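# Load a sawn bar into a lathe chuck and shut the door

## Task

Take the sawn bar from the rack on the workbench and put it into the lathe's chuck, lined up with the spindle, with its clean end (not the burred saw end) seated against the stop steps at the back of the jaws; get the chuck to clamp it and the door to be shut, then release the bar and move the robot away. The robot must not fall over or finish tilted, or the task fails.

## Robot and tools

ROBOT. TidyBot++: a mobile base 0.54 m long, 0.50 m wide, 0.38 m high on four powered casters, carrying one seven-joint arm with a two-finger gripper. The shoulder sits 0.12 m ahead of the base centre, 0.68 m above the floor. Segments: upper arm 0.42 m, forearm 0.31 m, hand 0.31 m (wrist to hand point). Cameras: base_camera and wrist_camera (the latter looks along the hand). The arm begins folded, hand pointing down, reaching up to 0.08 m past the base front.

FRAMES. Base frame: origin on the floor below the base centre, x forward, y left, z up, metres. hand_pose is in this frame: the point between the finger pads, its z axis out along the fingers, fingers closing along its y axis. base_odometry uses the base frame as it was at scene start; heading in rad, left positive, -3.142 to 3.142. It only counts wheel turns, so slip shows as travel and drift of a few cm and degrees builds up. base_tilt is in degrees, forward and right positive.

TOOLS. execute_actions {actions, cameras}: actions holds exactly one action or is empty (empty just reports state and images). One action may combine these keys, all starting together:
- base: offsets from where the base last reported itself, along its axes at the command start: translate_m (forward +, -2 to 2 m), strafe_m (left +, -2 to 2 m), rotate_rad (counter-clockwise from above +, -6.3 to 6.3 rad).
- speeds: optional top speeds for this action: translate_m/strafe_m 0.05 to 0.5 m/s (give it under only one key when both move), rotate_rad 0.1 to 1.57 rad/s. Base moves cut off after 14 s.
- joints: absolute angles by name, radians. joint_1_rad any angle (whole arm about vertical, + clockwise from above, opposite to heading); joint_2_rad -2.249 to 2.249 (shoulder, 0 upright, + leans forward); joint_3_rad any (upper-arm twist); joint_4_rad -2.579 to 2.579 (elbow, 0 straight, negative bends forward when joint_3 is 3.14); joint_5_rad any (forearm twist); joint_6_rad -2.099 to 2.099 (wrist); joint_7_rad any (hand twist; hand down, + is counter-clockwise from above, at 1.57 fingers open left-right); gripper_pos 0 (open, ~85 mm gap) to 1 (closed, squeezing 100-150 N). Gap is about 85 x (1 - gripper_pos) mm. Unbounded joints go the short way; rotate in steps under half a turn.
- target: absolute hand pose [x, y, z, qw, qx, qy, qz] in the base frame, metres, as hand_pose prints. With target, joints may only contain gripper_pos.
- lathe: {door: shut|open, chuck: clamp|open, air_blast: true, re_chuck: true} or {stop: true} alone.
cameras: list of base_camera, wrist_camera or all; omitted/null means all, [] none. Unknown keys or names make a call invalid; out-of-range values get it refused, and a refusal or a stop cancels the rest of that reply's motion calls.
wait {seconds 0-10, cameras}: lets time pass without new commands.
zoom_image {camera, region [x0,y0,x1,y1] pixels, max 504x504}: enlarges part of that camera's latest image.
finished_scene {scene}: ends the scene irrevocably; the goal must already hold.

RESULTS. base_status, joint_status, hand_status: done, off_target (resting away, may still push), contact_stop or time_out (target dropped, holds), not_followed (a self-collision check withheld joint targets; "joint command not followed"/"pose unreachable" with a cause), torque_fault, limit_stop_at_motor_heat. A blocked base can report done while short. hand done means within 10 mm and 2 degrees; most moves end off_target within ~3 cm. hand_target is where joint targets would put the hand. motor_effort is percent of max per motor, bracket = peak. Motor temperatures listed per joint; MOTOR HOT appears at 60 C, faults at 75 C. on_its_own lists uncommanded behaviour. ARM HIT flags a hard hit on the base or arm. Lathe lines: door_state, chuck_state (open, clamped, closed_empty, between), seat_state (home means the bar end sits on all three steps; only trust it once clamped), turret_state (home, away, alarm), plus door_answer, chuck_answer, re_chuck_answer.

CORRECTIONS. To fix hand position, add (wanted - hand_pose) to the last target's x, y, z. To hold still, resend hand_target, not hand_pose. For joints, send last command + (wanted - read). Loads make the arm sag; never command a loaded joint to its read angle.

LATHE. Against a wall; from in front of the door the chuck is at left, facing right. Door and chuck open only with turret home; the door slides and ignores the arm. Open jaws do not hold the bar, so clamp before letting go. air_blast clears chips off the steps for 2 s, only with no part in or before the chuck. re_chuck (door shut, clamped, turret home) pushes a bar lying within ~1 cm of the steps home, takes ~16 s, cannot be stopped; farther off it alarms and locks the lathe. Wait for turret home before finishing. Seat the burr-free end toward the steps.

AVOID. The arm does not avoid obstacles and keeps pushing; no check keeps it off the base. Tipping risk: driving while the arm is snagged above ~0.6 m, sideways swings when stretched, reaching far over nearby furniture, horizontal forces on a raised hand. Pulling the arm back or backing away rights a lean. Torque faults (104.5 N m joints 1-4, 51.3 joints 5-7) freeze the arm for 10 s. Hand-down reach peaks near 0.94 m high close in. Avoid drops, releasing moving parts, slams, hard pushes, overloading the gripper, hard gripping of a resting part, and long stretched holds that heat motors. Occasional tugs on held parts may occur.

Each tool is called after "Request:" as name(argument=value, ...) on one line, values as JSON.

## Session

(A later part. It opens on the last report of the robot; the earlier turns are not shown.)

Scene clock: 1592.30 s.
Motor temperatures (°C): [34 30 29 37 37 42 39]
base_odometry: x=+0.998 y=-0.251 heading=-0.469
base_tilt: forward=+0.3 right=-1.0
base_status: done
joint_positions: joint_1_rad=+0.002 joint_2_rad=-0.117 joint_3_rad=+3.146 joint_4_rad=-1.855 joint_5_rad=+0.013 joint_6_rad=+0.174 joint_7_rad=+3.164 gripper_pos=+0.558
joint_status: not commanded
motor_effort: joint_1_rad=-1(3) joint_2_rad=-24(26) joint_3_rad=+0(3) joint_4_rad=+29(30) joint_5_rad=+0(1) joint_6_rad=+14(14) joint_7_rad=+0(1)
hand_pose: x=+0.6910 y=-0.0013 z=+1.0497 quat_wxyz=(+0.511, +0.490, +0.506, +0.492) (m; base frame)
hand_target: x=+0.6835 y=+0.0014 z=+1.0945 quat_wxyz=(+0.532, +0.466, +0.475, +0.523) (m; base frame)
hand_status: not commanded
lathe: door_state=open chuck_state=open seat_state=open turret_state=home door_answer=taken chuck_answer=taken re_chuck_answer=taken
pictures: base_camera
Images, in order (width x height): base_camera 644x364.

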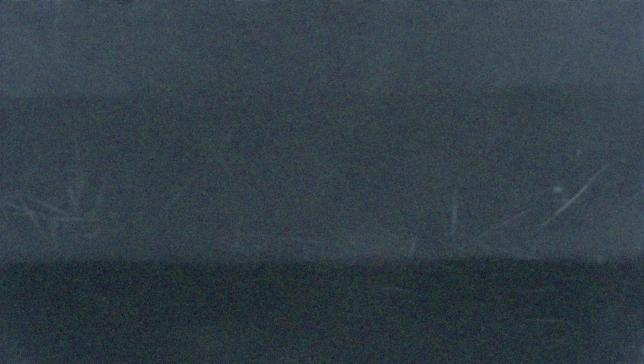

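Request:
execute_actions(actions=[], cameras=["wrist_camera"])

Request:
zoom_image(camera="wrist_camera", region=[210, 200, 330, 260])

Request:
zoom_image(camera="wrist_camera", region=[270, 200, 390, 260])

Scene clock: 1646.73 s.
Motor temperatures (°C): [34 30 29 37 37 42 39]
base_odometry: x=+0.998 y=-0.251 heading=-0.469
base_tilt: forward=+0.3 right=-1.0
base_status: done
joint_positions: joint_1_rad=+0.002 joint_2_rad=-0.117 joint_3_rad=+3.146 joint_4_rad=-1.855 joint_5_rad=+0.013 joint_6_rad=+0.174 joint_7_rad=+3.164 gripper_pos=+0.558
joint_status: not commanded
motor_effort: joint_1_rad=-1(3) joint_2_rad=-23(26) joint_3_rad=+0(3) joint_4_rad=+29(30) joint_5_rad=-1(1) joint_6_rad=+14(14) joint_7_rad=+0(1)
hand_pose: x=+0.6910 y=-0.0013 z=+1.0497 quat_wxyz=(+0.511, +0.490, +0.506, +0.492) (m; base frame)
hand_target: x=+0.6835 y=+0.0014 z=+1.0945 quat_wxyz=(+0.532, +0.466, +0.475, +0.523) (m; base frame)
hand_status: not commanded
lathe: door_state=open chuck_state=open seat_state=open turret_state=home door_answer=taken chuck_answer=taken re_chuck_answer=taken
pictures: wrist_camera
Images, in order (width x height): wrist_camera 644x476.

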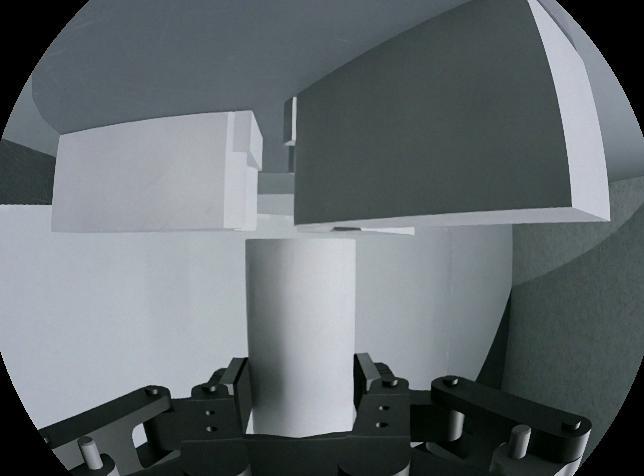

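Scaled by 4.200.

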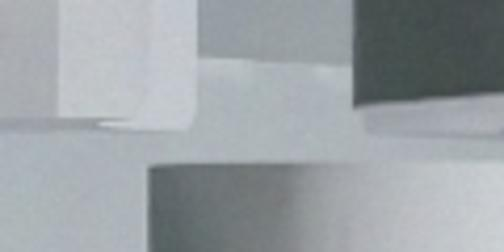

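Scaled by 4.200.

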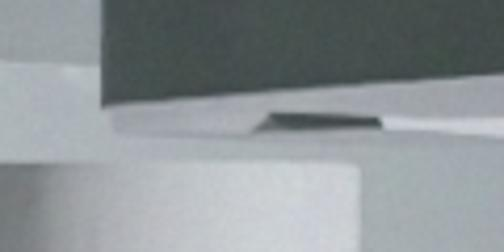

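Request:
execute_actions(actions=[{"base": {"translate_m": -0.010}, "speeds": {"translate_m": 0.1}}], cameras=["wrist_camera"])

Request:
execute_actions(actions=[{"base": {"strafe_m": 0.008}, "speeds": {"strafe_m": 0.05}}], cameras=["wrist_camera"])

Scene clock: 1722.77 s.
Motor temperatures (°C): [34 30 29 37 37 42 39]
base_odometry: x=+0.989 y=-0.247 heading=-0.469
base_tilt: forward=+0.3 right=-1.0
base_status: done
joint_positions: joint_1_rad=+0.002 joint_2_rad=-0.119 joint_3_rad=+3.146 joint_4_rad=-1.855 joint_5_rad=+0.013 joint_6_rad=+0.174 joint_7_rad=+3.164 gripper_pos=+0.558
joint_status: not commanded
motor_effort: joint_1_rad=-1(2) joint_2_rad=-23(27) joint_3_rad=+0(1) joint_4_rad=+29(30) joint_5_rad=+0(1) joint_6_rad=+14(14) joint_7_rad=+0(1)
hand_pose: x=+0.6904 y=-0.0013 z=+1.0506 quat_wxyz=(+0.512, +0.490, +0.506, +0.492) (m; base frame)
hand_target: x=+0.6835 y=+0.0014 z=+1.0945 quat_wxyz=(+0.532, +0.466, +0.475, +0.523) (m; base frame)
hand_status: not commanded
lathe: door_state=open chuck_state=open seat_state=open turret_state=home door_answer=taken chuck_answer=taken re_chuck_answer=taken
pictures: wrist_camera
Images, in order (width x height): wrist_camera 644x476.

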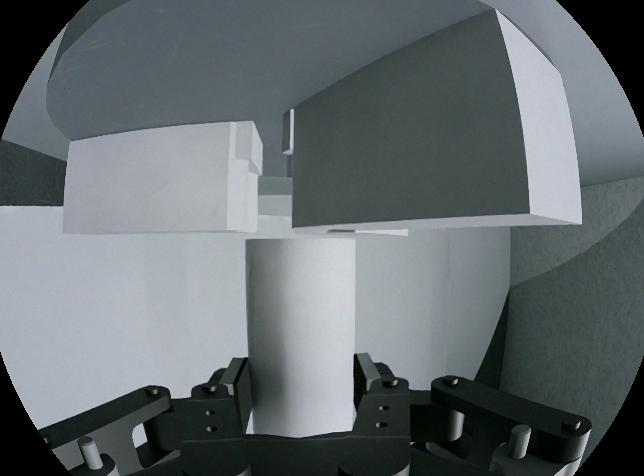

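Scene clock: 1723.37 s.
Motor temperatures (°C): [34 30 29 37 37 42 39]
base_odometry: x=+0.993 y=-0.240 heading=-0.469
base_tilt: forward=+0.3 right=-1.0
base_status: done
joint_positions: joint_1_rad=+0.006 joint_2_rad=-0.120 joint_3_rad=+3.147 joint_4_rad=-1.856 joint_5_rad=+0.013 joint_6_rad=+0.174 joint_7_rad=+3.164 gripper_pos=+0.558
joint_status: not commanded
motor_effort: joint_1_rad=-3(4) joint_2_rad=-22(24) joint_3_rad=-2(3) joint_4_rad=+30(31) joint_5_rad=+0(1) joint_6_rad=+14(15) joint_7_rad=+0(0)
hand_pose: x=+0.6902 y=-0.0046 z=+1.0507 quat_wxyz=(+0.513, +0.491, +0.504, +0.491) (m; base frame)
hand_target: x=+0.6835 y=+0.0014 z=+1.0945 quat_wxyz=(+0.532, +0.466, +0.475, +0.523) (m; base frame)
hand_status: not commanded
lathe: door_state=open chuck_state=open seat_state=open turret_state=home door_answer=taken chuck_answer=taken re_chuck_answer=taken
pictures: wrist_camera
Images, in order (width x height): wrist_camera 644x476.

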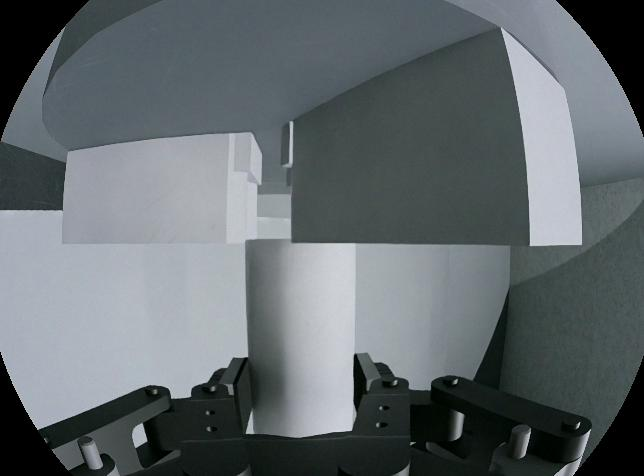

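Request:
zoom_image(camera="wrist_camera", region=[210, 210, 330, 270])

Request:
zoom_image(camera="wrist_camera", region=[270, 210, 390, 270])

Scaled by 4.200.

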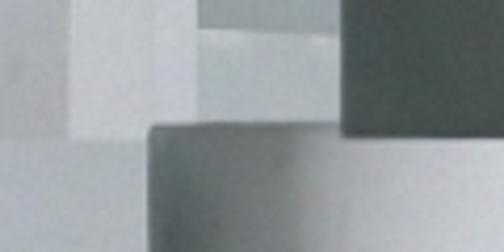

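Scaled by 4.200.

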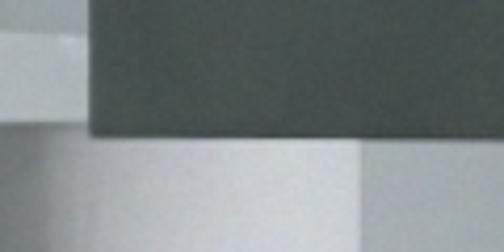

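Request:
execute_actions(actions=[{"base": {"strafe_m": 0.004}, "speeds": {"strafe_m": 0.05}}], cameras=["wrist_camera"])

Request:
zoom_image(camera="wrist_camera", region=[210, 200, 410, 300])

Scene clock: 1734.23 s.
Motor temperatures (°C): [34 30 29 37 37 42 39]
base_odometry: x=+0.994 y=-0.236 heading=-0.469
base_tilt: forward=+0.3 right=-1.0
base_status: done
joint_positions: joint_1_rad=+0.003 joint_2_rad=-0.120 joint_3_rad=+3.147 joint_4_rad=-1.856 joint_5_rad=+0.013 joint_6_rad=+0.174 joint_7_rad=+3.164 gripper_pos=+0.558
joint_status: not commanded
motor_effort: joint_1_rad=-1(6) joint_2_rad=-21(23) joint_3_rad=+0(5) joint_4_rad=+30(31) joint_5_rad=-1(2) joint_6_rad=+14(14) joint_7_rad=+0(0)
hand_pose: x=+0.6901 y=-0.0029 z=+1.0507 quat_wxyz=(+0.512, +0.490, +0.505, +0.492) (m; base frame)
hand_target: x=+0.6835 y=+0.0014 z=+1.0945 quat_wxyz=(+0.532, +0.466, +0.475, +0.523) (m; base frame)
hand_status: not commanded
lathe: door_state=open chuck_state=open seat_state=open turret_state=home door_answer=taken chuck_answer=taken re_chuck_answer=taken
pictures: wrist_camera
Images, in order (width x height): wrist_camera 644x476.

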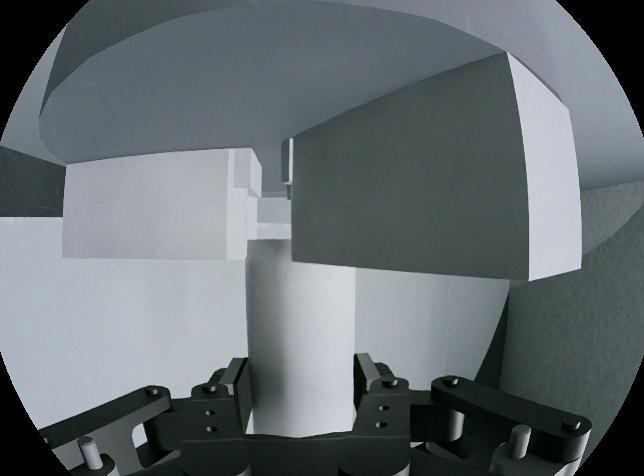

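Scaled by 2.520.

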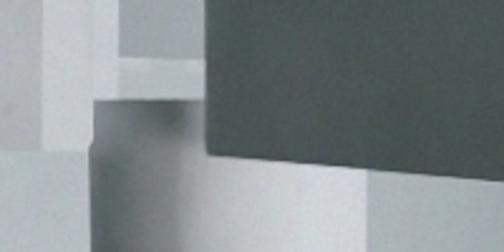

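Request:
execute_actions(actions=[{"base": {"translate_m": -0.002, "strafe_m": 0.005}, "speeds": {"strafe_m": 0.05}}], cameras=["wrist_camera"])

Request:
zoom_image(camera="wrist_camera", region=[210, 200, 410, 300])

Scene clock: 1754.47 s.
Motor temperatures (°C): [34 30 29 37 37 42 39]
base_odometry: x=+0.995 y=-0.231 heading=-0.469
base_tilt: forward=+0.3 right=-1.0
base_status: done
joint_positions: joint_1_rad=+0.003 joint_2_rad=-0.120 joint_3_rad=+3.146 joint_4_rad=-1.856 joint_5_rad=+0.013 joint_6_rad=+0.174 joint_7_rad=+3.164 gripper_pos=+0.558
joint_status: not commanded
motor_effort: joint_1_rad=-1(3) joint_2_rad=-23(26) joint_3_rad=+0(3) joint_4_rad=+28(30) joint_5_rad=-1(1) joint_6_rad=+13(14) joint_7_rad=+0(0)
hand_pose: x=+0.6902 y=-0.0025 z=+1.0507 quat_wxyz=(+0.512, +0.490, +0.505, +0.492) (m; base frame)
hand_target: x=+0.6835 y=+0.0014 z=+1.0945 quat_wxyz=(+0.532, +0.466, +0.475, +0.523) (m; base frame)
hand_status: not commanded
lathe: door_state=open chuck_state=open seat_state=open turret_state=home door_answer=taken chuck_answer=taken re_chuck_answer=taken
pictures: wrist_camera
Images, in order (width x height): wrist_camera 644x476.

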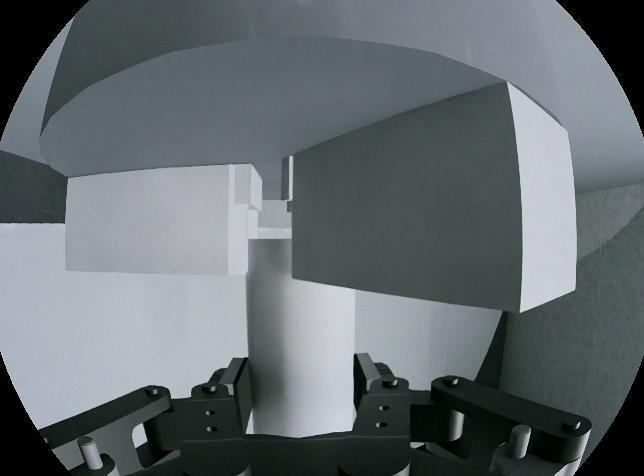

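Scaled by 2.520.

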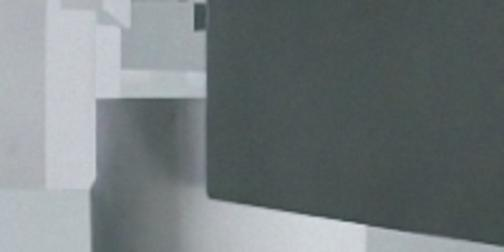

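Request:
execute_actions(actions=[{"base": {"strafe_m": 0.008}, "speeds": {"strafe_m": 0.05}}], cameras=["wrist_camera"])

Request:
zoom_image(camera="wrist_camera", region=[210, 190, 410, 310])

Scene clock: 1759.77 s.
Motor temperatures (°C): [34 30 29 37 37 42 39]
base_odometry: x=+0.998 y=-0.223 heading=-0.469
base_tilt: forward=+0.3 right=-1.0
base_status: done
joint_positions: joint_1_rad=+0.002 joint_2_rad=-0.120 joint_3_rad=+3.145 joint_4_rad=-1.856 joint_5_rad=+0.013 joint_6_rad=+0.174 joint_7_rad=+3.164 gripper_pos=+0.558
joint_status: not commanded
motor_effort: joint_1_rad=-1(3) joint_2_rad=-23(25) joint_3_rad=+0(3) joint_4_rad=+29(30) joint_5_rad=-1(1) joint_6_rad=+14(14) joint_7_rad=+0(1)
hand_pose: x=+0.6901 y=-0.0010 z=+1.0507 quat_wxyz=(+0.512, +0.490, +0.506, +0.493) (m; base frame)
hand_target: x=+0.6835 y=+0.0014 z=+1.0945 quat_wxyz=(+0.532, +0.466, +0.475, +0.523) (m; base frame)
hand_status: not commanded
lathe: door_state=open chuck_state=open seat_state=open turret_state=home door_answer=taken chuck_answer=taken re_chuck_answer=taken
pictures: wrist_camera
Images, in order (width x height): wrist_camera 644x476.

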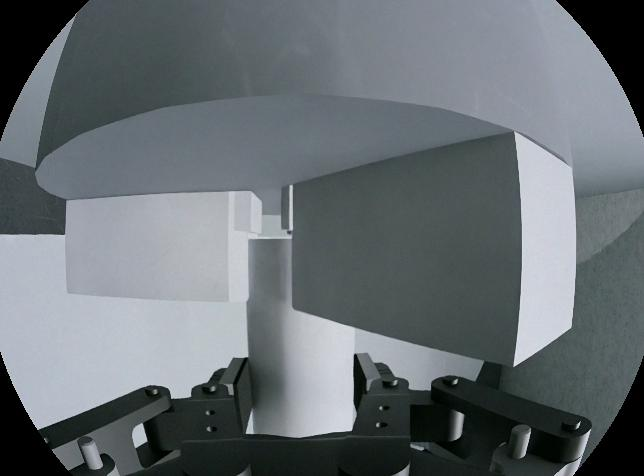

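Scaled by 2.520.

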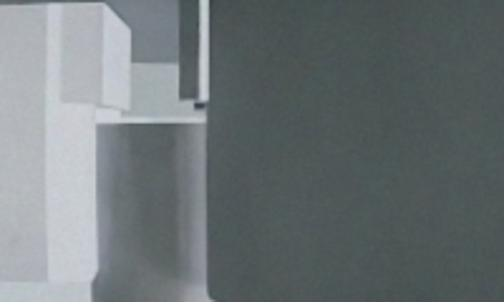

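Request:
execute_actions(actions=[{"base": {"strafe_m": 0.003}, "speeds": {"strafe_m": 0.05}}], cameras=["wrist_camera"])

Request:
zoom_image(camera="wrist_camera", region=[220, 200, 320, 260])

Scene clock: 1764.63 s.
Motor temperatures (°C): [34 30 29 37 37 42 39]
base_odometry: x=+0.999 y=-0.221 heading=-0.469
base_tilt: forward=+0.3 right=-1.0
base_status: done
joint_positions: joint_1_rad=+0.003 joint_2_rad=-0.120 joint_3_rad=+3.146 joint_4_rad=-1.856 joint_5_rad=+0.013 joint_6_rad=+0.174 joint_7_rad=+3.164 gripper_pos=+0.558
joint_status: not commanded
motor_effort: joint_1_rad=-1(4) joint_2_rad=-23(27) joint_3_rad=+0(3) joint_4_rad=+29(30) joint_5_rad=-1(1) joint_6_rad=+13(15) joint_7_rad=+0(1)
hand_pose: x=+0.6902 y=-0.0020 z=+1.0507 quat_wxyz=(+0.512, +0.490, +0.505, +0.492) (m; base frame)
hand_target: x=+0.6835 y=+0.0014 z=+1.0945 quat_wxyz=(+0.532, +0.466, +0.475, +0.523) (m; base frame)
hand_status: not commanded
lathe: door_state=open chuck_state=open seat_state=open turret_state=home door_answer=taken chuck_answer=taken re_chuck_answer=taken
pictures: wrist_camera
Images, in order (width x height): wrist_camera 644x476.

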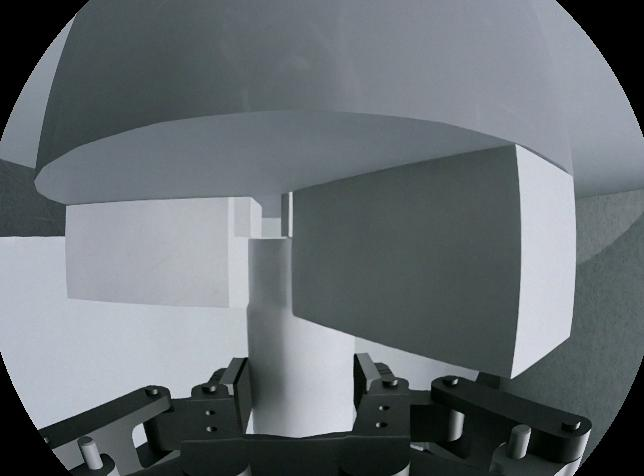

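Scaled by 5.040.

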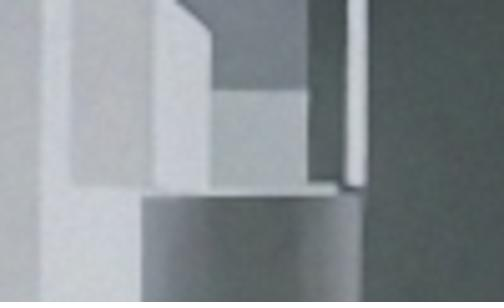

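Request:
execute_actions(actions=[{"base": {"strafe_m": 0.003}, "speeds": {"strafe_m": 0.05}}], cameras=["wrist_camera"])

Request:
zoom_image(camera="wrist_camera", region=[220, 200, 320, 260])

Scene clock: 1768.63 s.
Motor temperatures (°C): [34 30 29 37 37 42 39]
base_odometry: x=+1.001 y=-0.218 heading=-0.469
base_tilt: forward=+0.3 right=-1.1
base_status: done
joint_positions: joint_1_rad=+0.005 joint_2_rad=-0.120 joint_3_rad=+3.148 joint_4_rad=-1.856 joint_5_rad=+0.013 joint_6_rad=+0.174 joint_7_rad=+3.164 gripper_pos=+0.558
joint_status: not commanded
motor_effort: joint_1_rad=-2(7) joint_2_rad=-24(27) joint_3_rad=-1(6) joint_4_rad=+29(30) joint_5_rad=-2(2) joint_6_rad=+13(14) joint_7_rad=+0(1)
hand_pose: x=+0.6902 y=-0.0050 z=+1.0507 quat_wxyz=(+0.513, +0.491, +0.504, +0.491) (m; base frame)
hand_target: x=+0.6835 y=+0.0014 z=+1.0945 quat_wxyz=(+0.532, +0.466, +0.475, +0.523) (m; base frame)
hand_status: not commanded
lathe: door_state=open chuck_state=open seat_state=open turret_state=home door_answer=taken chuck_answer=taken re_chuck_answer=taken
pictures: wrist_camera
Images, in order (width x height): wrist_camera 644x476.

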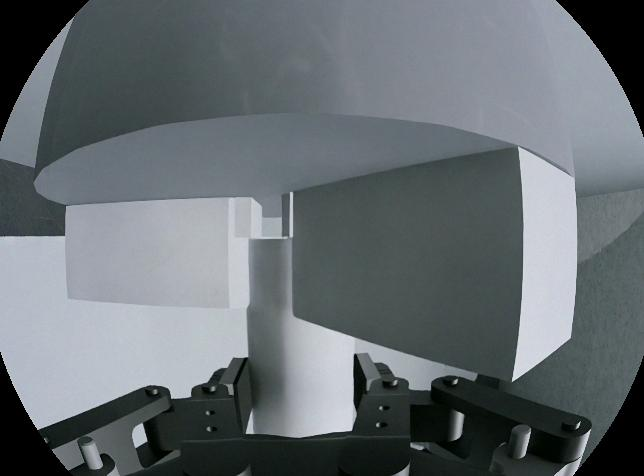

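Scaled by 5.040.

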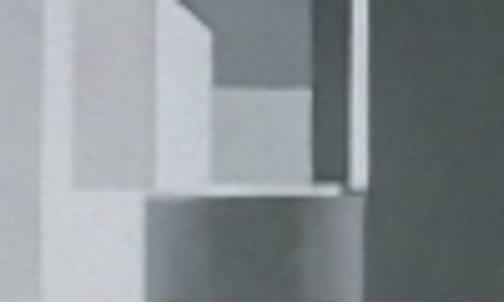

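Request:
execute_actions(actions=[{"lathe": {"chuck": "clamp"}}], cameras=[])

Request:
wait(seconds=1.5, cameras=["wrist_camera"])

Request:
zoom_image(camera="wrist_camera", region=[220, 200, 320, 260])

Scene clock: 1776.53 s.
Motor temperatures (°C): [34 30 29 37 37 42 39]
base_odometry: x=+1.001 y=-0.218 heading=-0.469
base_tilt: forward=+0.3 right=-1.0
base_status: not commanded
joint_positions: joint_1_rad=+0.005 joint_2_rad=-0.120 joint_3_rad=+3.148 joint_4_rad=-1.856 joint_5_rad=+0.013 joint_6_rad=+0.174 joint_7_rad=+3.164 gripper_pos=+0.558
joint_status: not commanded
motor_effort: joint_1_rad=-2(2) joint_2_rad=-23(24) joint_3_rad=-1(1) joint_4_rad=+29(29) joint_5_rad=+0(1) joint_6_rad=+13(14) joint_7_rad=-1(1)
hand_pose: x=+0.6902 y=-0.0049 z=+1.0507 quat_wxyz=(+0.513, +0.491, +0.504, +0.491) (m; base frame)
hand_target: x=+0.6835 y=+0.0014 z=+1.0945 quat_wxyz=(+0.532, +0.466, +0.475, +0.523) (m; base frame)
hand_status: not commanded
lathe: door_state=open chuck_state=between seat_state=open turret_state=home door_answer=taken chuck_answer=taken re_chuck_answer=taken
pictures: none
No camera images: "cameras" was empty.

Scene clock: 1778.03 s.
Motor temperatures (°C): [34 30 29 37 37 42 39]
base_odometry: x=+1.001 y=-0.218 heading=-0.469
base_tilt: forward=+0.3 right=-1.0
base_status: not commanded
joint_positions: joint_1_rad=+0.005 joint_2_rad=-0.118 joint_3_rad=+3.148 joint_4_rad=-1.855 joint_5_rad=+0.013 joint_6_rad=+0.177 joint_7_rad=+3.164 gripper_pos=+0.558
joint_status: not commanded
motor_effort: joint_1_rad=-1(2) joint_2_rad=-24(24) joint_3_rad=+1(1) joint_4_rad=+29(29) joint_5_rad=-1(1) joint_6_rad=+13(14) joint_7_rad=+0(1)
hand_pose: x=+0.6907 y=-0.0049 z=+1.0510 quat_wxyz=(+0.514, +0.491, +0.504, +0.491) (m; base frame)
hand_target: x=+0.6835 y=+0.0014 z=+1.0945 quat_wxyz=(+0.532, +0.466, +0.475, +0.523) (m; base frame)
hand_status: not commanded
wait: 1.50 s; at rest by 0.60 s
lathe: door_state=open chuck_state=clamped seat_state=open turret_state=home door_answer=taken chuck_answer=taken re_chuck_answer=taken
pictures: wrist_camera
Images, in order (width x height): wrist_camera 644x476.

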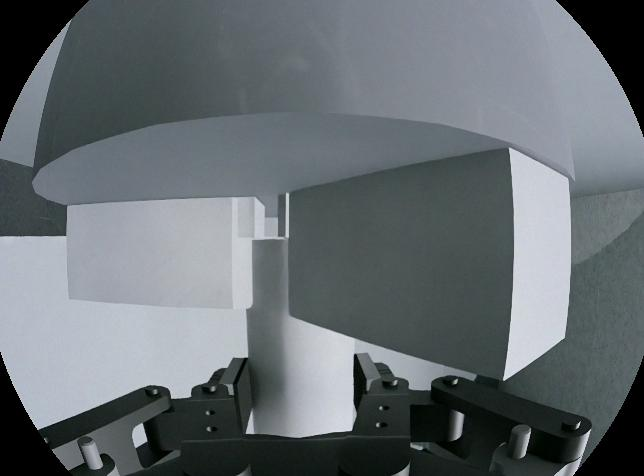

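Scaled by 5.040.

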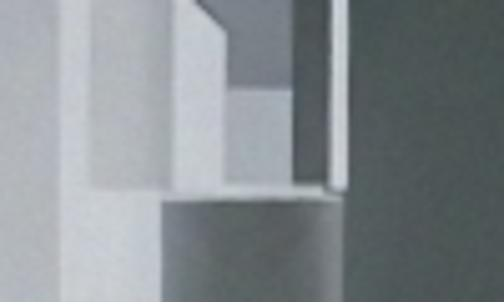

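Request:
execute_actions(actions=[{"joints": {"joint_1_rad": 0.003, "joint_2_rad": -0.120, "joint_3_rad": 3.146, "joint_4_rad": -1.854, "joint_5_rad": 0.013, "joint_6_rad": 0.178, "joint_7_rad": 3.164, "gripper_pos": 0.9}}], cameras=[])

Request:
execute_actions(actions=[{"joints": {"gripper_pos": 0.15}}], cameras=["wrist_camera"])

Request:
zoom_image(camera="wrist_camera", region=[220, 180, 420, 380])

Scene clock: 1794.17 s.
Motor temperatures (°C): [34 30 29 37 37 42 39]
base_odometry: x=+1.001 y=-0.218 heading=-0.469
base_tilt: forward=+0.3 right=-1.0
base_status: not commanded
joint_positions: joint_1_rad=+0.005 joint_2_rad=-0.118 joint_3_rad=+3.148 joint_4_rad=-1.855 joint_5_rad=+0.013 joint_6_rad=+0.176 joint_7_rad=+3.164 gripper_pos=+0.558
joint_status: gripper_pos off_target (ended at +0.558, target +0.900); the others done
motor_effort: joint_1_rad=-1(1) joint_2_rad=-21(23) joint_3_rad=+0(1) joint_4_rad=+24(29) joint_5_rad=-1(3) joint_6_rad=+9(14) joint_7_rad=-1(1)
hand_pose: x=+0.6907 y=-0.0049 z=+1.0507 quat_wxyz=(+0.513, +0.491, +0.504, +0.491) (m; base frame)
hand_target: x=+0.6901 y=-0.0023 z=+1.0531 quat_wxyz=(+0.514, +0.489, +0.504, +0.494) (m; base frame)
hand_status: not commanded
lathe: door_state=open chuck_state=clamped seat_state=open turret_state=home door_answer=taken chuck_answer=taken re_chuck_answer=taken
pictures: none
No camera images: "cameras" was empty.

Scene clock: 1795.13 s.
Motor temperatures (°C): [34 30 29 37 37 42 39]
base_odometry: x=+1.001 y=-0.218 heading=-0.469
base_tilt: forward=+0.3 right=-1.1
base_status: not commanded
joint_positions: joint_1_rad=+0.005 joint_2_rad=-0.121 joint_3_rad=+3.148 joint_4_rad=-1.853 joint_5_rad=+0.013 joint_6_rad=+0.176 joint_7_rad=+3.164 gripper_pos=+0.150
joint_status: all done
motor_effort: joint_1_rad=-1(1) joint_2_rad=-18(26) joint_3_rad=+0(1) joint_4_rad=+23(24) joint_5_rad=+0(2) joint_6_rad=+9(10) joint_7_rad=+0(1)
hand_pose: x=+0.6897 y=-0.0049 z=+1.0540 quat_wxyz=(+0.515, +0.490, +0.502, +0.493) (m; base frame)
hand_target: x=+0.6901 y=-0.0023 z=+1.0531 quat_wxyz=(+0.514, +0.489, +0.504, +0.494) (m; base frame)
hand_status: not commanded
lathe: door_state=open chuck_state=clamped seat_state=open turret_state=home door_answer=taken chuck_answer=taken re_chuck_answer=taken
pictures: wrist_camera
Images, in order (width x height): wrist_camera 644x476.

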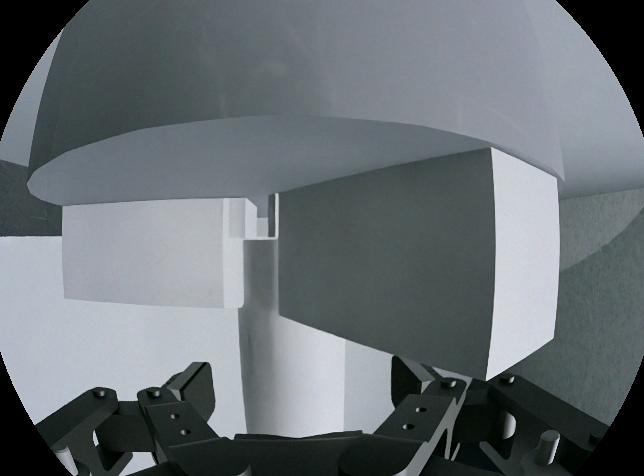

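Scaled by 2.520.

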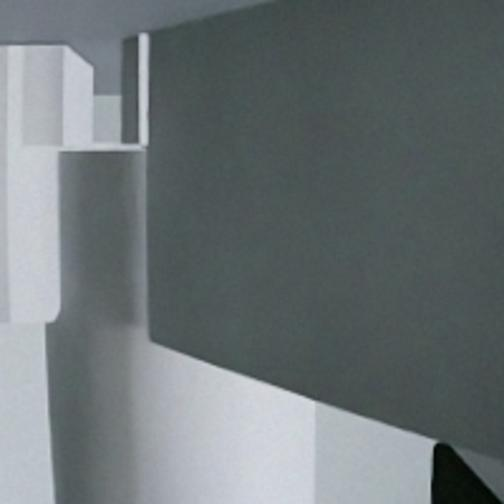

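Request:
execute_actions(actions=[{"base": {"strafe_m": -0.012}, "speeds": {"strafe_m": 0.1}}], cameras=[])

Request:
execute_actions(actions=[{"base": {"translate_m": -0.44}, "speeds": {"translate_m": 0.4}}], cameras=["wrist_camera"])

Scene clock: 1802.53 s.
Motor temperatures (°C): [34 30 29 37 37 42 39]
base_odometry: x=+0.995 y=-0.229 heading=-0.469
base_tilt: forward=+0.3 right=-1.0
base_status: done
joint_positions: joint_1_rad=+0.006 joint_2_rad=-0.121 joint_3_rad=+3.148 joint_4_rad=-1.853 joint_5_rad=+0.013 joint_6_rad=+0.176 joint_7_rad=+3.164 gripper_pos=+0.150
joint_status: not commanded
motor_effort: joint_1_rad=-1(3) joint_2_rad=-18(20) joint_3_rad=+0(3) joint_4_rad=+23(24) joint_5_rad=-1(1) joint_6_rad=+9(9) joint_7_rad=-1(1)
hand_pose: x=+0.6897 y=-0.0053 z=+1.0540 quat_wxyz=(+0.515, +0.490, +0.502, +0.492) (m; base frame)
hand_target: x=+0.6901 y=-0.0023 z=+1.0531 quat_wxyz=(+0.514, +0.489, +0.504, +0.494) (m; base frame)
hand_status: not commanded
lathe: door_state=open chuck_state=clamped seat_state=open turret_state=home door_answer=taken chuck_answer=taken re_chuck_answer=taken
pictures: none
No camera images: "cameras" was empty.

Scene clock: 1804.70 s.
Motor temperatures (°C): [34 30 29 37 37 42 39]
base_odometry: x=+0.603 y=-0.029 heading=-0.469
base_tilt: forward=+0.3 right=-1.0
base_status: done
joint_positions: joint_1_rad=+0.006 joint_2_rad=-0.126 joint_3_rad=+3.148 joint_4_rad=-1.853 joint_5_rad=+0.013 joint_6_rad=+0.176 joint_7_rad=+3.164 gripper_pos=+0.150
joint_status: not commanded
motor_effort: joint_1_rad=-1(1) joint_2_rad=-18(21) joint_3_rad=+0(1) joint_4_rad=+23(24) joint_5_rad=-2(2) joint_6_rad=+9(9) joint_7_rad=+0(1)
hand_pose: x=+0.6879 y=-0.0053 z=+1.0568 quat_wxyz=(+0.516, +0.489, +0.501, +0.494) (m; base frame)
hand_target: x=+0.6901 y=-0.0023 z=+1.0531 quat_wxyz=(+0.514, +0.489, +0.504, +0.494) (m; base frame)
hand_status: not commanded
lathe: door_state=open chuck_state=clamped seat_state=open turret_state=home door_answer=taken chuck_answer=taken re_chuck_answer=taken
pictures: wrist_camera
Images, in order (width x height): wrist_camera 644x476.

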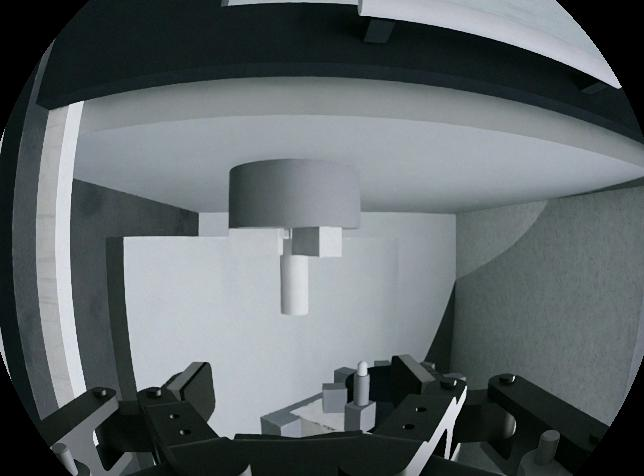

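Request:
execute_actions(actions=[{"base": {"translate_m": -0.12}, "speeds": {"translate_m": 0.4}, "lathe": {"door": "shut"}}], cameras=[])

Request:
wait(seconds=4, cameras=["wrist_camera"])

Scene clock: 1808.97 s.
Motor temperatures (°C): [34 30 29 37 37 42 39]
base_odometry: x=+0.496 y=+0.025 heading=-0.469
base_tilt: forward=+0.3 right=-1.0
base_status: done
joint_positions: joint_1_rad=+0.006 joint_2_rad=-0.133 joint_3_rad=+3.148 joint_4_rad=-1.853 joint_5_rad=+0.013 joint_6_rad=+0.176 joint_7_rad=+3.164 gripper_pos=+0.150
joint_status: not commanded
motor_effort: joint_1_rad=-1(1) joint_2_rad=-18(22) joint_3_rad=+0(1) joint_4_rad=+23(24) joint_5_rad=-1(2) joint_6_rad=+9(9) joint_7_rad=+0(1)
hand_pose: x=+0.6855 y=-0.0053 z=+1.0604 quat_wxyz=(+0.518, +0.487, +0.499, +0.495) (m; base frame)
hand_target: x=+0.6901 y=-0.0023 z=+1.0531 quat_wxyz=(+0.514, +0.489, +0.504, +0.494) (m; base frame)
hand_status: not commanded
lathe: door_state=between chuck_state=clamped seat_state=open turret_state=home door_answer=taken chuck_answer=taken re_chuck_answer=taken
pictures: none
No camera images: "cameras" was empty.

Scene clock: 1812.97 s.
Motor temperatures (°C): [34 30 29 37 37 42 39]
base_odometry: x=+0.496 y=+0.025 heading=-0.469
base_tilt: forward=+0.3 right=-1.0
base_status: done
joint_positions: joint_1_rad=+0.006 joint_2_rad=-0.133 joint_3_rad=+3.148 joint_4_rad=-1.853 joint_5_rad=+0.013 joint_6_rad=+0.176 joint_7_rad=+3.164 gripper_pos=+0.150
joint_status: not commanded
motor_effort: joint_1_rad=-1(1) joint_2_rad=-17(22) joint_3_rad=+0(1) joint_4_rad=+23(24) joint_5_rad=-1(2) joint_6_rad=+9(9) joint_7_rad=+0(1)
hand_pose: x=+0.6855 y=-0.0053 z=+1.0604 quat_wxyz=(+0.518, +0.487, +0.499, +0.495) (m; base frame)
hand_target: x=+0.6901 y=-0.0023 z=+1.0531 quat_wxyz=(+0.514, +0.489, +0.504, +0.494) (m; base frame)
hand_status: not commanded
wait: 4.00 s; at rest by 0.27 s
lathe: door_state=shut chuck_state=clamped seat_state=open turret_state=home door_answer=taken chuck_answer=taken re_chuck_answer=taken
pictures: wrist_camera
Images, in order (width x height): wrist_camera 644x476.

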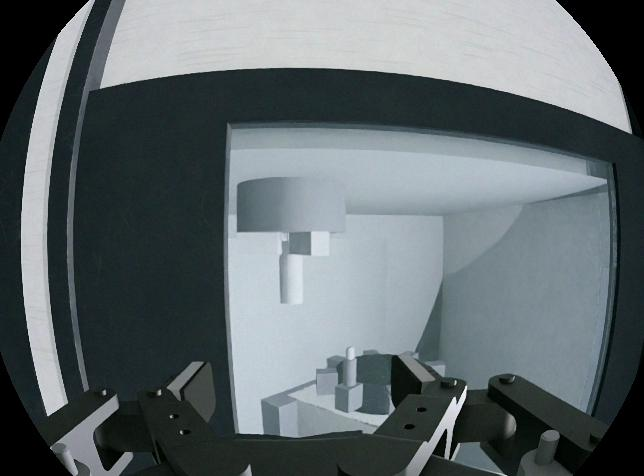

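Door shut, bar clamped; seat not home, so re-chuck.

Request:
execute_actions(actions=[{"lathe": {"re_chuck": true}}], cameras=[])

Request:
wait(seconds=10, cameras=[])

Request:
wait(seconds=8, cameras=["wrist_camera"])

Scene clock: 1816.33 s.
Motor temperatures (°C): [34 30 29 37 37 42 39]
base_odometry: x=+0.496 y=+0.025 heading=-0.469
base_tilt: forward=+0.3 right=-1.0
base_status: not commanded
joint_positions: joint_1_rad=+0.006 joint_2_rad=-0.133 joint_3_rad=+3.148 joint_4_rad=-1.853 joint_5_rad=+0.013 joint_6_rad=+0.176 joint_7_rad=+3.164 gripper_pos=+0.150
joint_status: not commanded
motor_effort: joint_1_rad=-1(1) joint_2_rad=-18(18) joint_3_rad=+0(0) joint_4_rad=+23(23) joint_5_rad=+0(1) joint_6_rad=+9(9) joint_7_rad=+0(0)
hand_pose: x=+0.6855 y=-0.0053 z=+1.0604 quat_wxyz=(+0.518, +0.487, +0.499, +0.495) (m; base frame)
hand_target: x=+0.6901 y=-0.0023 z=+1.0531 quat_wxyz=(+0.514, +0.489, +0.504, +0.494) (m; base frame)
hand_status: not commanded
lathe: door_state=shut chuck_state=clamped seat_state=open turret_state=away door_answer=taken chuck_answer=taken re_chuck_answer=taken
pictures: none
No camera images: "cameras" was empty.

Scene clock: 1826.33 s.
Motor temperatures (°C): [34 30 29 37 37 42 39]
base_odometry: x=+0.496 y=+0.025 heading=-0.469
base_tilt: forward=+0.3 right=-1.0
base_status: not commanded
joint_positions: joint_1_rad=+0.006 joint_2_rad=-0.133 joint_3_rad=+3.148 joint_4_rad=-1.853 joint_5_rad=+0.013 joint_6_rad=+0.176 joint_7_rad=+3.164 gripper_pos=+0.150
joint_status: not commanded
motor_effort: joint_1_rad=-1(1) joint_2_rad=-17(18) joint_3_rad=+0(0) joint_4_rad=+23(23) joint_5_rad=-1(1) joint_6_rad=+9(9) joint_7_rad=+0(0)
hand_pose: x=+0.6855 y=-0.0053 z=+1.0604 quat_wxyz=(+0.518, +0.487, +0.499, +0.495) (m; base frame)
hand_target: x=+0.6901 y=-0.0023 z=+1.0531 quat_wxyz=(+0.514, +0.489, +0.504, +0.494) (m; base frame)
hand_status: not commanded
wait: 10.00 s; at rest by 0.27 s
lathe: door_state=shut chuck_state=clamped seat_state=open turret_state=away door_answer=taken chuck_answer=taken re_chuck_answer=taken
pictures: none
No camera images: "cameras" was empty.

Scene clock: 1834.33 s.
Motor temperatures (°C): [34 30 29 37 37 42 39]
base_odometry: x=+0.496 y=+0.025 heading=-0.469
base_tilt: forward=+0.3 right=-1.1
base_status: not commanded
joint_positions: joint_1_rad=+0.006 joint_2_rad=-0.133 joint_3_rad=+3.148 joint_4_rad=-1.853 joint_5_rad=+0.013 joint_6_rad=+0.176 joint_7_rad=+3.164 gripper_pos=+0.150
joint_status: not commanded
motor_effort: joint_1_rad=-1(1) joint_2_rad=-17(18) joint_3_rad=+0(0) joint_4_rad=+23(23) joint_5_rad=+0(1) joint_6_rad=+9(9) joint_7_rad=+0(0)
hand_pose: x=+0.6855 y=-0.0053 z=+1.0604 quat_wxyz=(+0.518, +0.487, +0.499, +0.495) (m; base frame)
hand_target: x=+0.6901 y=-0.0023 z=+1.0531 quat_wxyz=(+0.514, +0.489, +0.504, +0.494) (m; base frame)
hand_status: not commanded
wait: 8.00 s; at rest by 0.27 s
lathe: door_state=shut chuck_state=clamped seat_state=open turret_state=home door_answer=taken chuck_answer=taken re_chuck_answer=taken
pictures: wrist_camera
Images, in order (width x height): wrist_camera 644x476.

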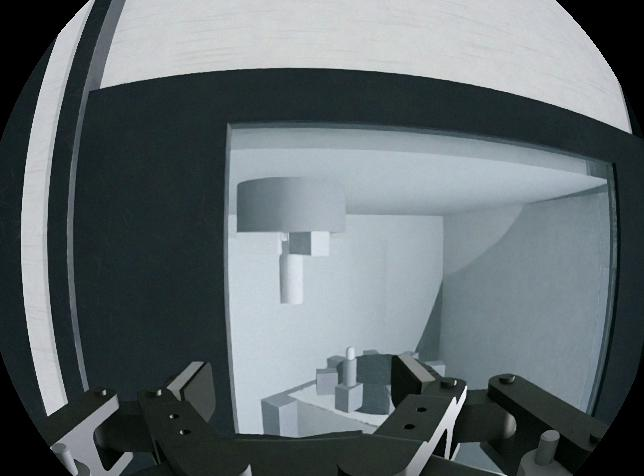

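Request:
zoom_image(camera="wrist_camera", region=[220, 160, 370, 320])

Request:
zoom_image(camera="wrist_camera", region=[265, 215, 335, 275])

Scaled by 3.150.

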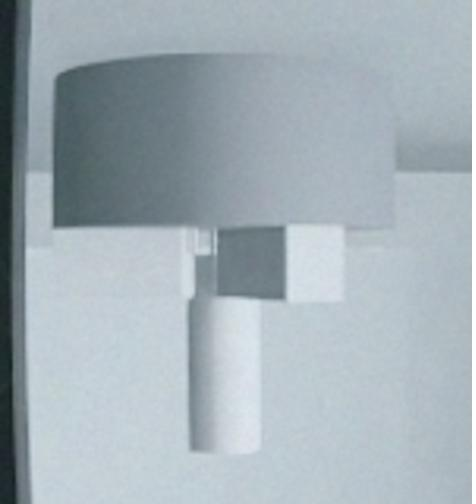

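Scaled by 7.200.

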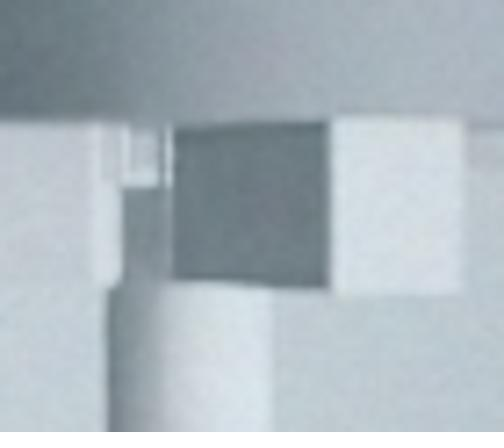

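Request:
execute_actions(actions=[{"lathe": {"re_chuck": true}}], cameras=[])

Request:
wait(seconds=10, cameras=["wrist_camera"])

Request:
zoom_image(camera="wrist_camera", region=[220, 160, 370, 320])

Request:
wait(seconds=8, cameras=["wrist_camera"])

Request:
zoom_image(camera="wrist_camera", region=[265, 215, 335, 275])

Scene clock: 1844.07 s.
Motor temperatures (°C): [34 30 29 37 37 42 39]
base_odometry: x=+0.496 y=+0.025 heading=-0.469
base_tilt: forward=+0.3 right=-1.0
base_status: not commanded
joint_positions: joint_1_rad=+0.006 joint_2_rad=-0.133 joint_3_rad=+3.148 joint_4_rad=-1.853 joint_5_rad=+0.013 joint_6_rad=+0.176 joint_7_rad=+3.164 gripper_pos=+0.150
joint_status: not commanded
motor_effort: joint_1_rad=-1(1) joint_2_rad=-18(18) joint_3_rad=+0(0) joint_4_rad=+23(23) joint_5_rad=+0(1) joint_6_rad=+9(9) joint_7_rad=+0(0)
hand_pose: x=+0.6855 y=-0.0053 z=+1.0604 quat_wxyz=(+0.518, +0.487, +0.499, +0.495) (m; base frame)
hand_target: x=+0.6901 y=-0.0023 z=+1.0531 quat_wxyz=(+0.514, +0.489, +0.504, +0.494) (m; base frame)
hand_status: not commanded
lathe: door_state=shut chuck_state=clamped seat_state=open turret_state=away door_answer=taken chuck_answer=taken re_chuck_answer=taken
pictures: none
No camera images: "cameras" was empty.

Scene clock: 1854.07 s.
Motor temperatures (°C): [34 30 29 37 37 42 39]
base_odometry: x=+0.496 y=+0.025 heading=-0.469
base_tilt: forward=+0.3 right=-1.1
base_status: not commanded
joint_positions: joint_1_rad=+0.006 joint_2_rad=-0.133 joint_3_rad=+3.148 joint_4_rad=-1.853 joint_5_rad=+0.013 joint_6_rad=+0.176 joint_7_rad=+3.164 gripper_pos=+0.150
joint_status: not commanded
motor_effort: joint_1_rad=-1(1) joint_2_rad=-17(18) joint_3_rad=+0(0) joint_4_rad=+23(23) joint_5_rad=+0(1) joint_6_rad=+9(9) joint_7_rad=+0(0)
hand_pose: x=+0.6855 y=-0.0053 z=+1.0604 quat_wxyz=(+0.518, +0.487, +0.499, +0.495) (m; base frame)
hand_target: x=+0.6901 y=-0.0023 z=+1.0531 quat_wxyz=(+0.514, +0.489, +0.504, +0.494) (m; base frame)
hand_status: not commanded
wait: 10.00 s; at rest by 0.27 s
lathe: door_state=shut chuck_state=clamped seat_state=open turret_state=away door_answer=taken chuck_answer=taken re_chuck_answer=taken
pictures: wrist_camera
Images, in order (width x height): wrist_camera 644x476.

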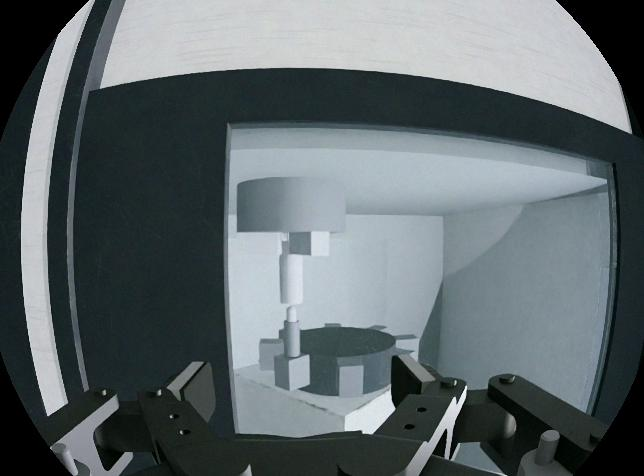

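Scaled by 3.150.

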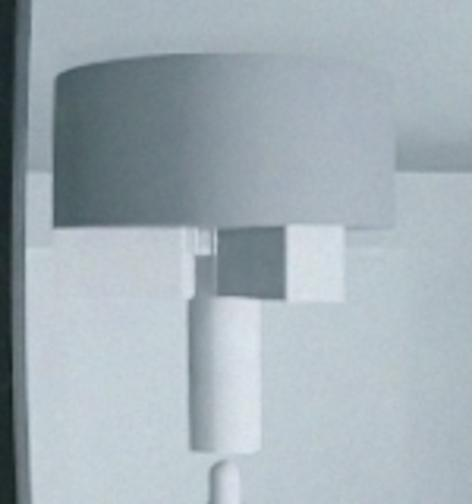

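Scene clock: 1862.07 s.
Motor temperatures (°C): [34 30 29 37 37 42 39]
base_odometry: x=+0.496 y=+0.025 heading=-0.469
base_tilt: forward=+0.3 right=-1.0
base_status: not commanded
joint_positions: joint_1_rad=+0.006 joint_2_rad=-0.133 joint_3_rad=+3.148 joint_4_rad=-1.853 joint_5_rad=+0.013 joint_6_rad=+0.176 joint_7_rad=+3.164 gripper_pos=+0.150
joint_status: not commanded
motor_effort: joint_1_rad=-1(1) joint_2_rad=-18(18) joint_3_rad=+0(0) joint_4_rad=+23(23) joint_5_rad=-1(1) joint_6_rad=+9(9) joint_7_rad=+0(0)
hand_pose: x=+0.6855 y=-0.0053 z=+1.0604 quat_wxyz=(+0.518, +0.487, +0.499, +0.495) (m; base frame)
hand_target: x=+0.6901 y=-0.0023 z=+1.0531 quat_wxyz=(+0.514, +0.489, +0.504, +0.494) (m; base frame)
hand_status: not commanded
wait: 8.00 s; at rest by 0.27 s
lathe: door_state=shut chuck_state=clamped seat_state=open turret_state=home door_answer=taken chuck_answer=taken re_chuck_answer=taken
pictures: wrist_camera
Images, in order (width x height): wrist_camera 644x476.

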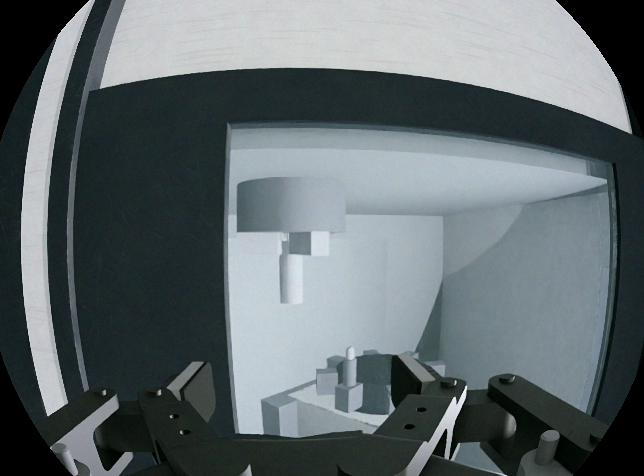

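Scaled by 7.200.

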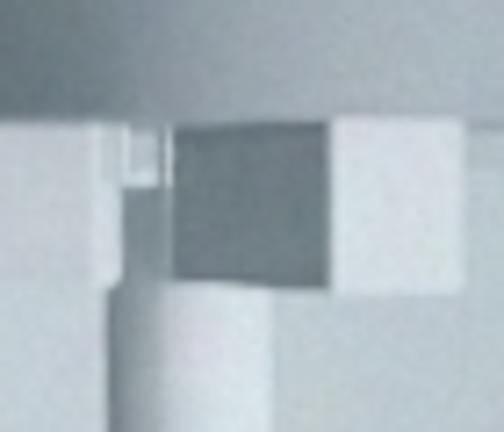

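Request:
zoom_image(camera="wrist_camera", region=[270, 280, 314, 314])

Scaled by 11.455.

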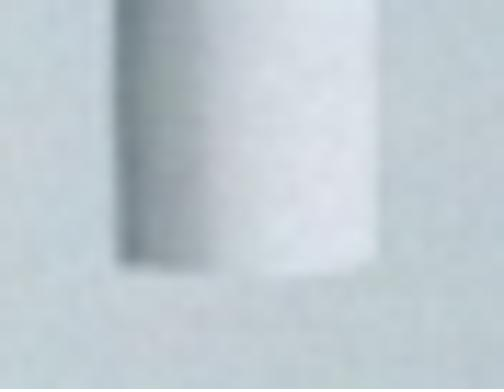

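Request:
execute_actions(actions=[{"lathe": {"door": "open"}}], cameras=[])

Request:
wait(seconds=4, cameras=["wrist_camera"])

Request:
zoom_image(camera="wrist_camera", region=[270, 280, 314, 314])

Request:
zoom_image(camera="wrist_camera", region=[265, 215, 335, 275])

Scene clock: 1876.83 s.
Motor temperatures (°C): [34 30 29 37 37 42 39]
base_odometry: x=+0.496 y=+0.025 heading=-0.469
base_tilt: forward=+0.3 right=-1.0
base_status: not commanded
joint_positions: joint_1_rad=+0.006 joint_2_rad=-0.133 joint_3_rad=+3.148 joint_4_rad=-1.853 joint_5_rad=+0.013 joint_6_rad=+0.176 joint_7_rad=+3.164 gripper_pos=+0.150
joint_status: not commanded
motor_effort: joint_1_rad=-1(1) joint_2_rad=-18(18) joint_3_rad=+0(0) joint_4_rad=+23(23) joint_5_rad=-1(1) joint_6_rad=+9(9) joint_7_rad=+0(1)
hand_pose: x=+0.6855 y=-0.0053 z=+1.0604 quat_wxyz=(+0.518, +0.487, +0.499, +0.495) (m; base frame)
hand_target: x=+0.6901 y=-0.0023 z=+1.0531 quat_wxyz=(+0.514, +0.489, +0.504, +0.494) (m; base frame)
hand_status: not commanded
lathe: door_state=between chuck_state=clamped seat_state=open turret_state=home door_answer=taken chuck_answer=taken re_chuck_answer=taken
pictures: none
No camera images: "cameras" was empty.

Scene clock: 1880.83 s.
Motor temperatures (°C): [34 30 29 37 37 42 39]
base_odometry: x=+0.496 y=+0.025 heading=-0.469
base_tilt: forward=+0.3 right=-1.0
base_status: not commanded
joint_positions: joint_1_rad=+0.006 joint_2_rad=-0.133 joint_3_rad=+3.148 joint_4_rad=-1.853 joint_5_rad=+0.013 joint_6_rad=+0.176 joint_7_rad=+3.164 gripper_pos=+0.150
joint_status: not commanded
motor_effort: joint_1_rad=-1(1) joint_2_rad=-17(18) joint_3_rad=+0(0) joint_4_rad=+23(23) joint_5_rad=-1(1) joint_6_rad=+9(9) joint_7_rad=+0(1)
hand_pose: x=+0.6855 y=-0.0053 z=+1.0604 quat_wxyz=(+0.518, +0.487, +0.499, +0.495) (m; base frame)
hand_target: x=+0.6901 y=-0.0023 z=+1.0531 quat_wxyz=(+0.514, +0.489, +0.504, +0.494) (m; base frame)
hand_status: not commanded
wait: 4.00 s; at rest by 0.27 s
lathe: door_state=open chuck_state=clamped seat_state=open turret_state=home door_answer=taken chuck_answer=taken re_chuck_answer=taken
pictures: wrist_camera
Images, in order (width x height): wrist_camera 644x476.

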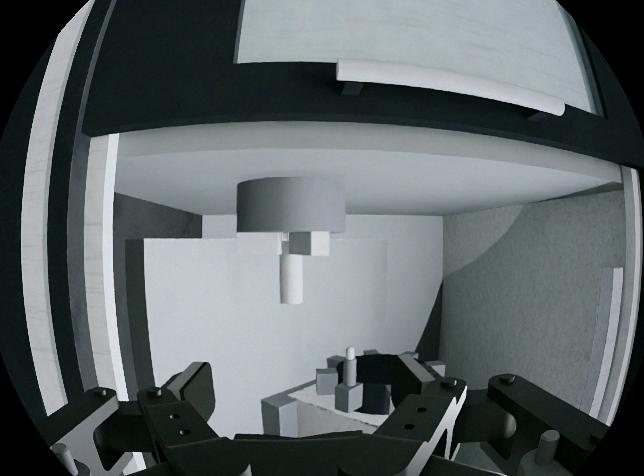

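Scaled by 11.455.

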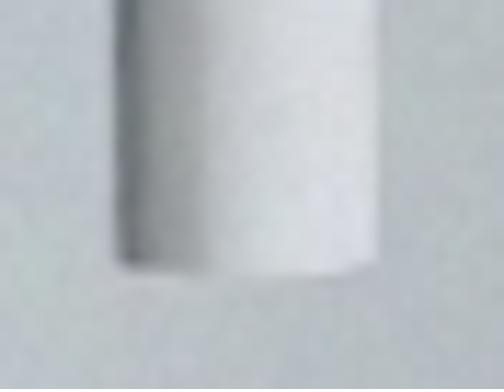

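Scaled by 7.200.

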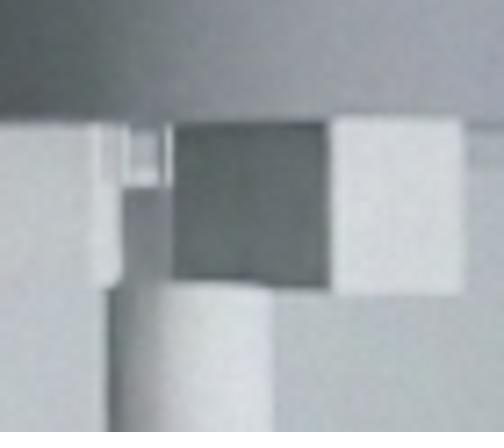

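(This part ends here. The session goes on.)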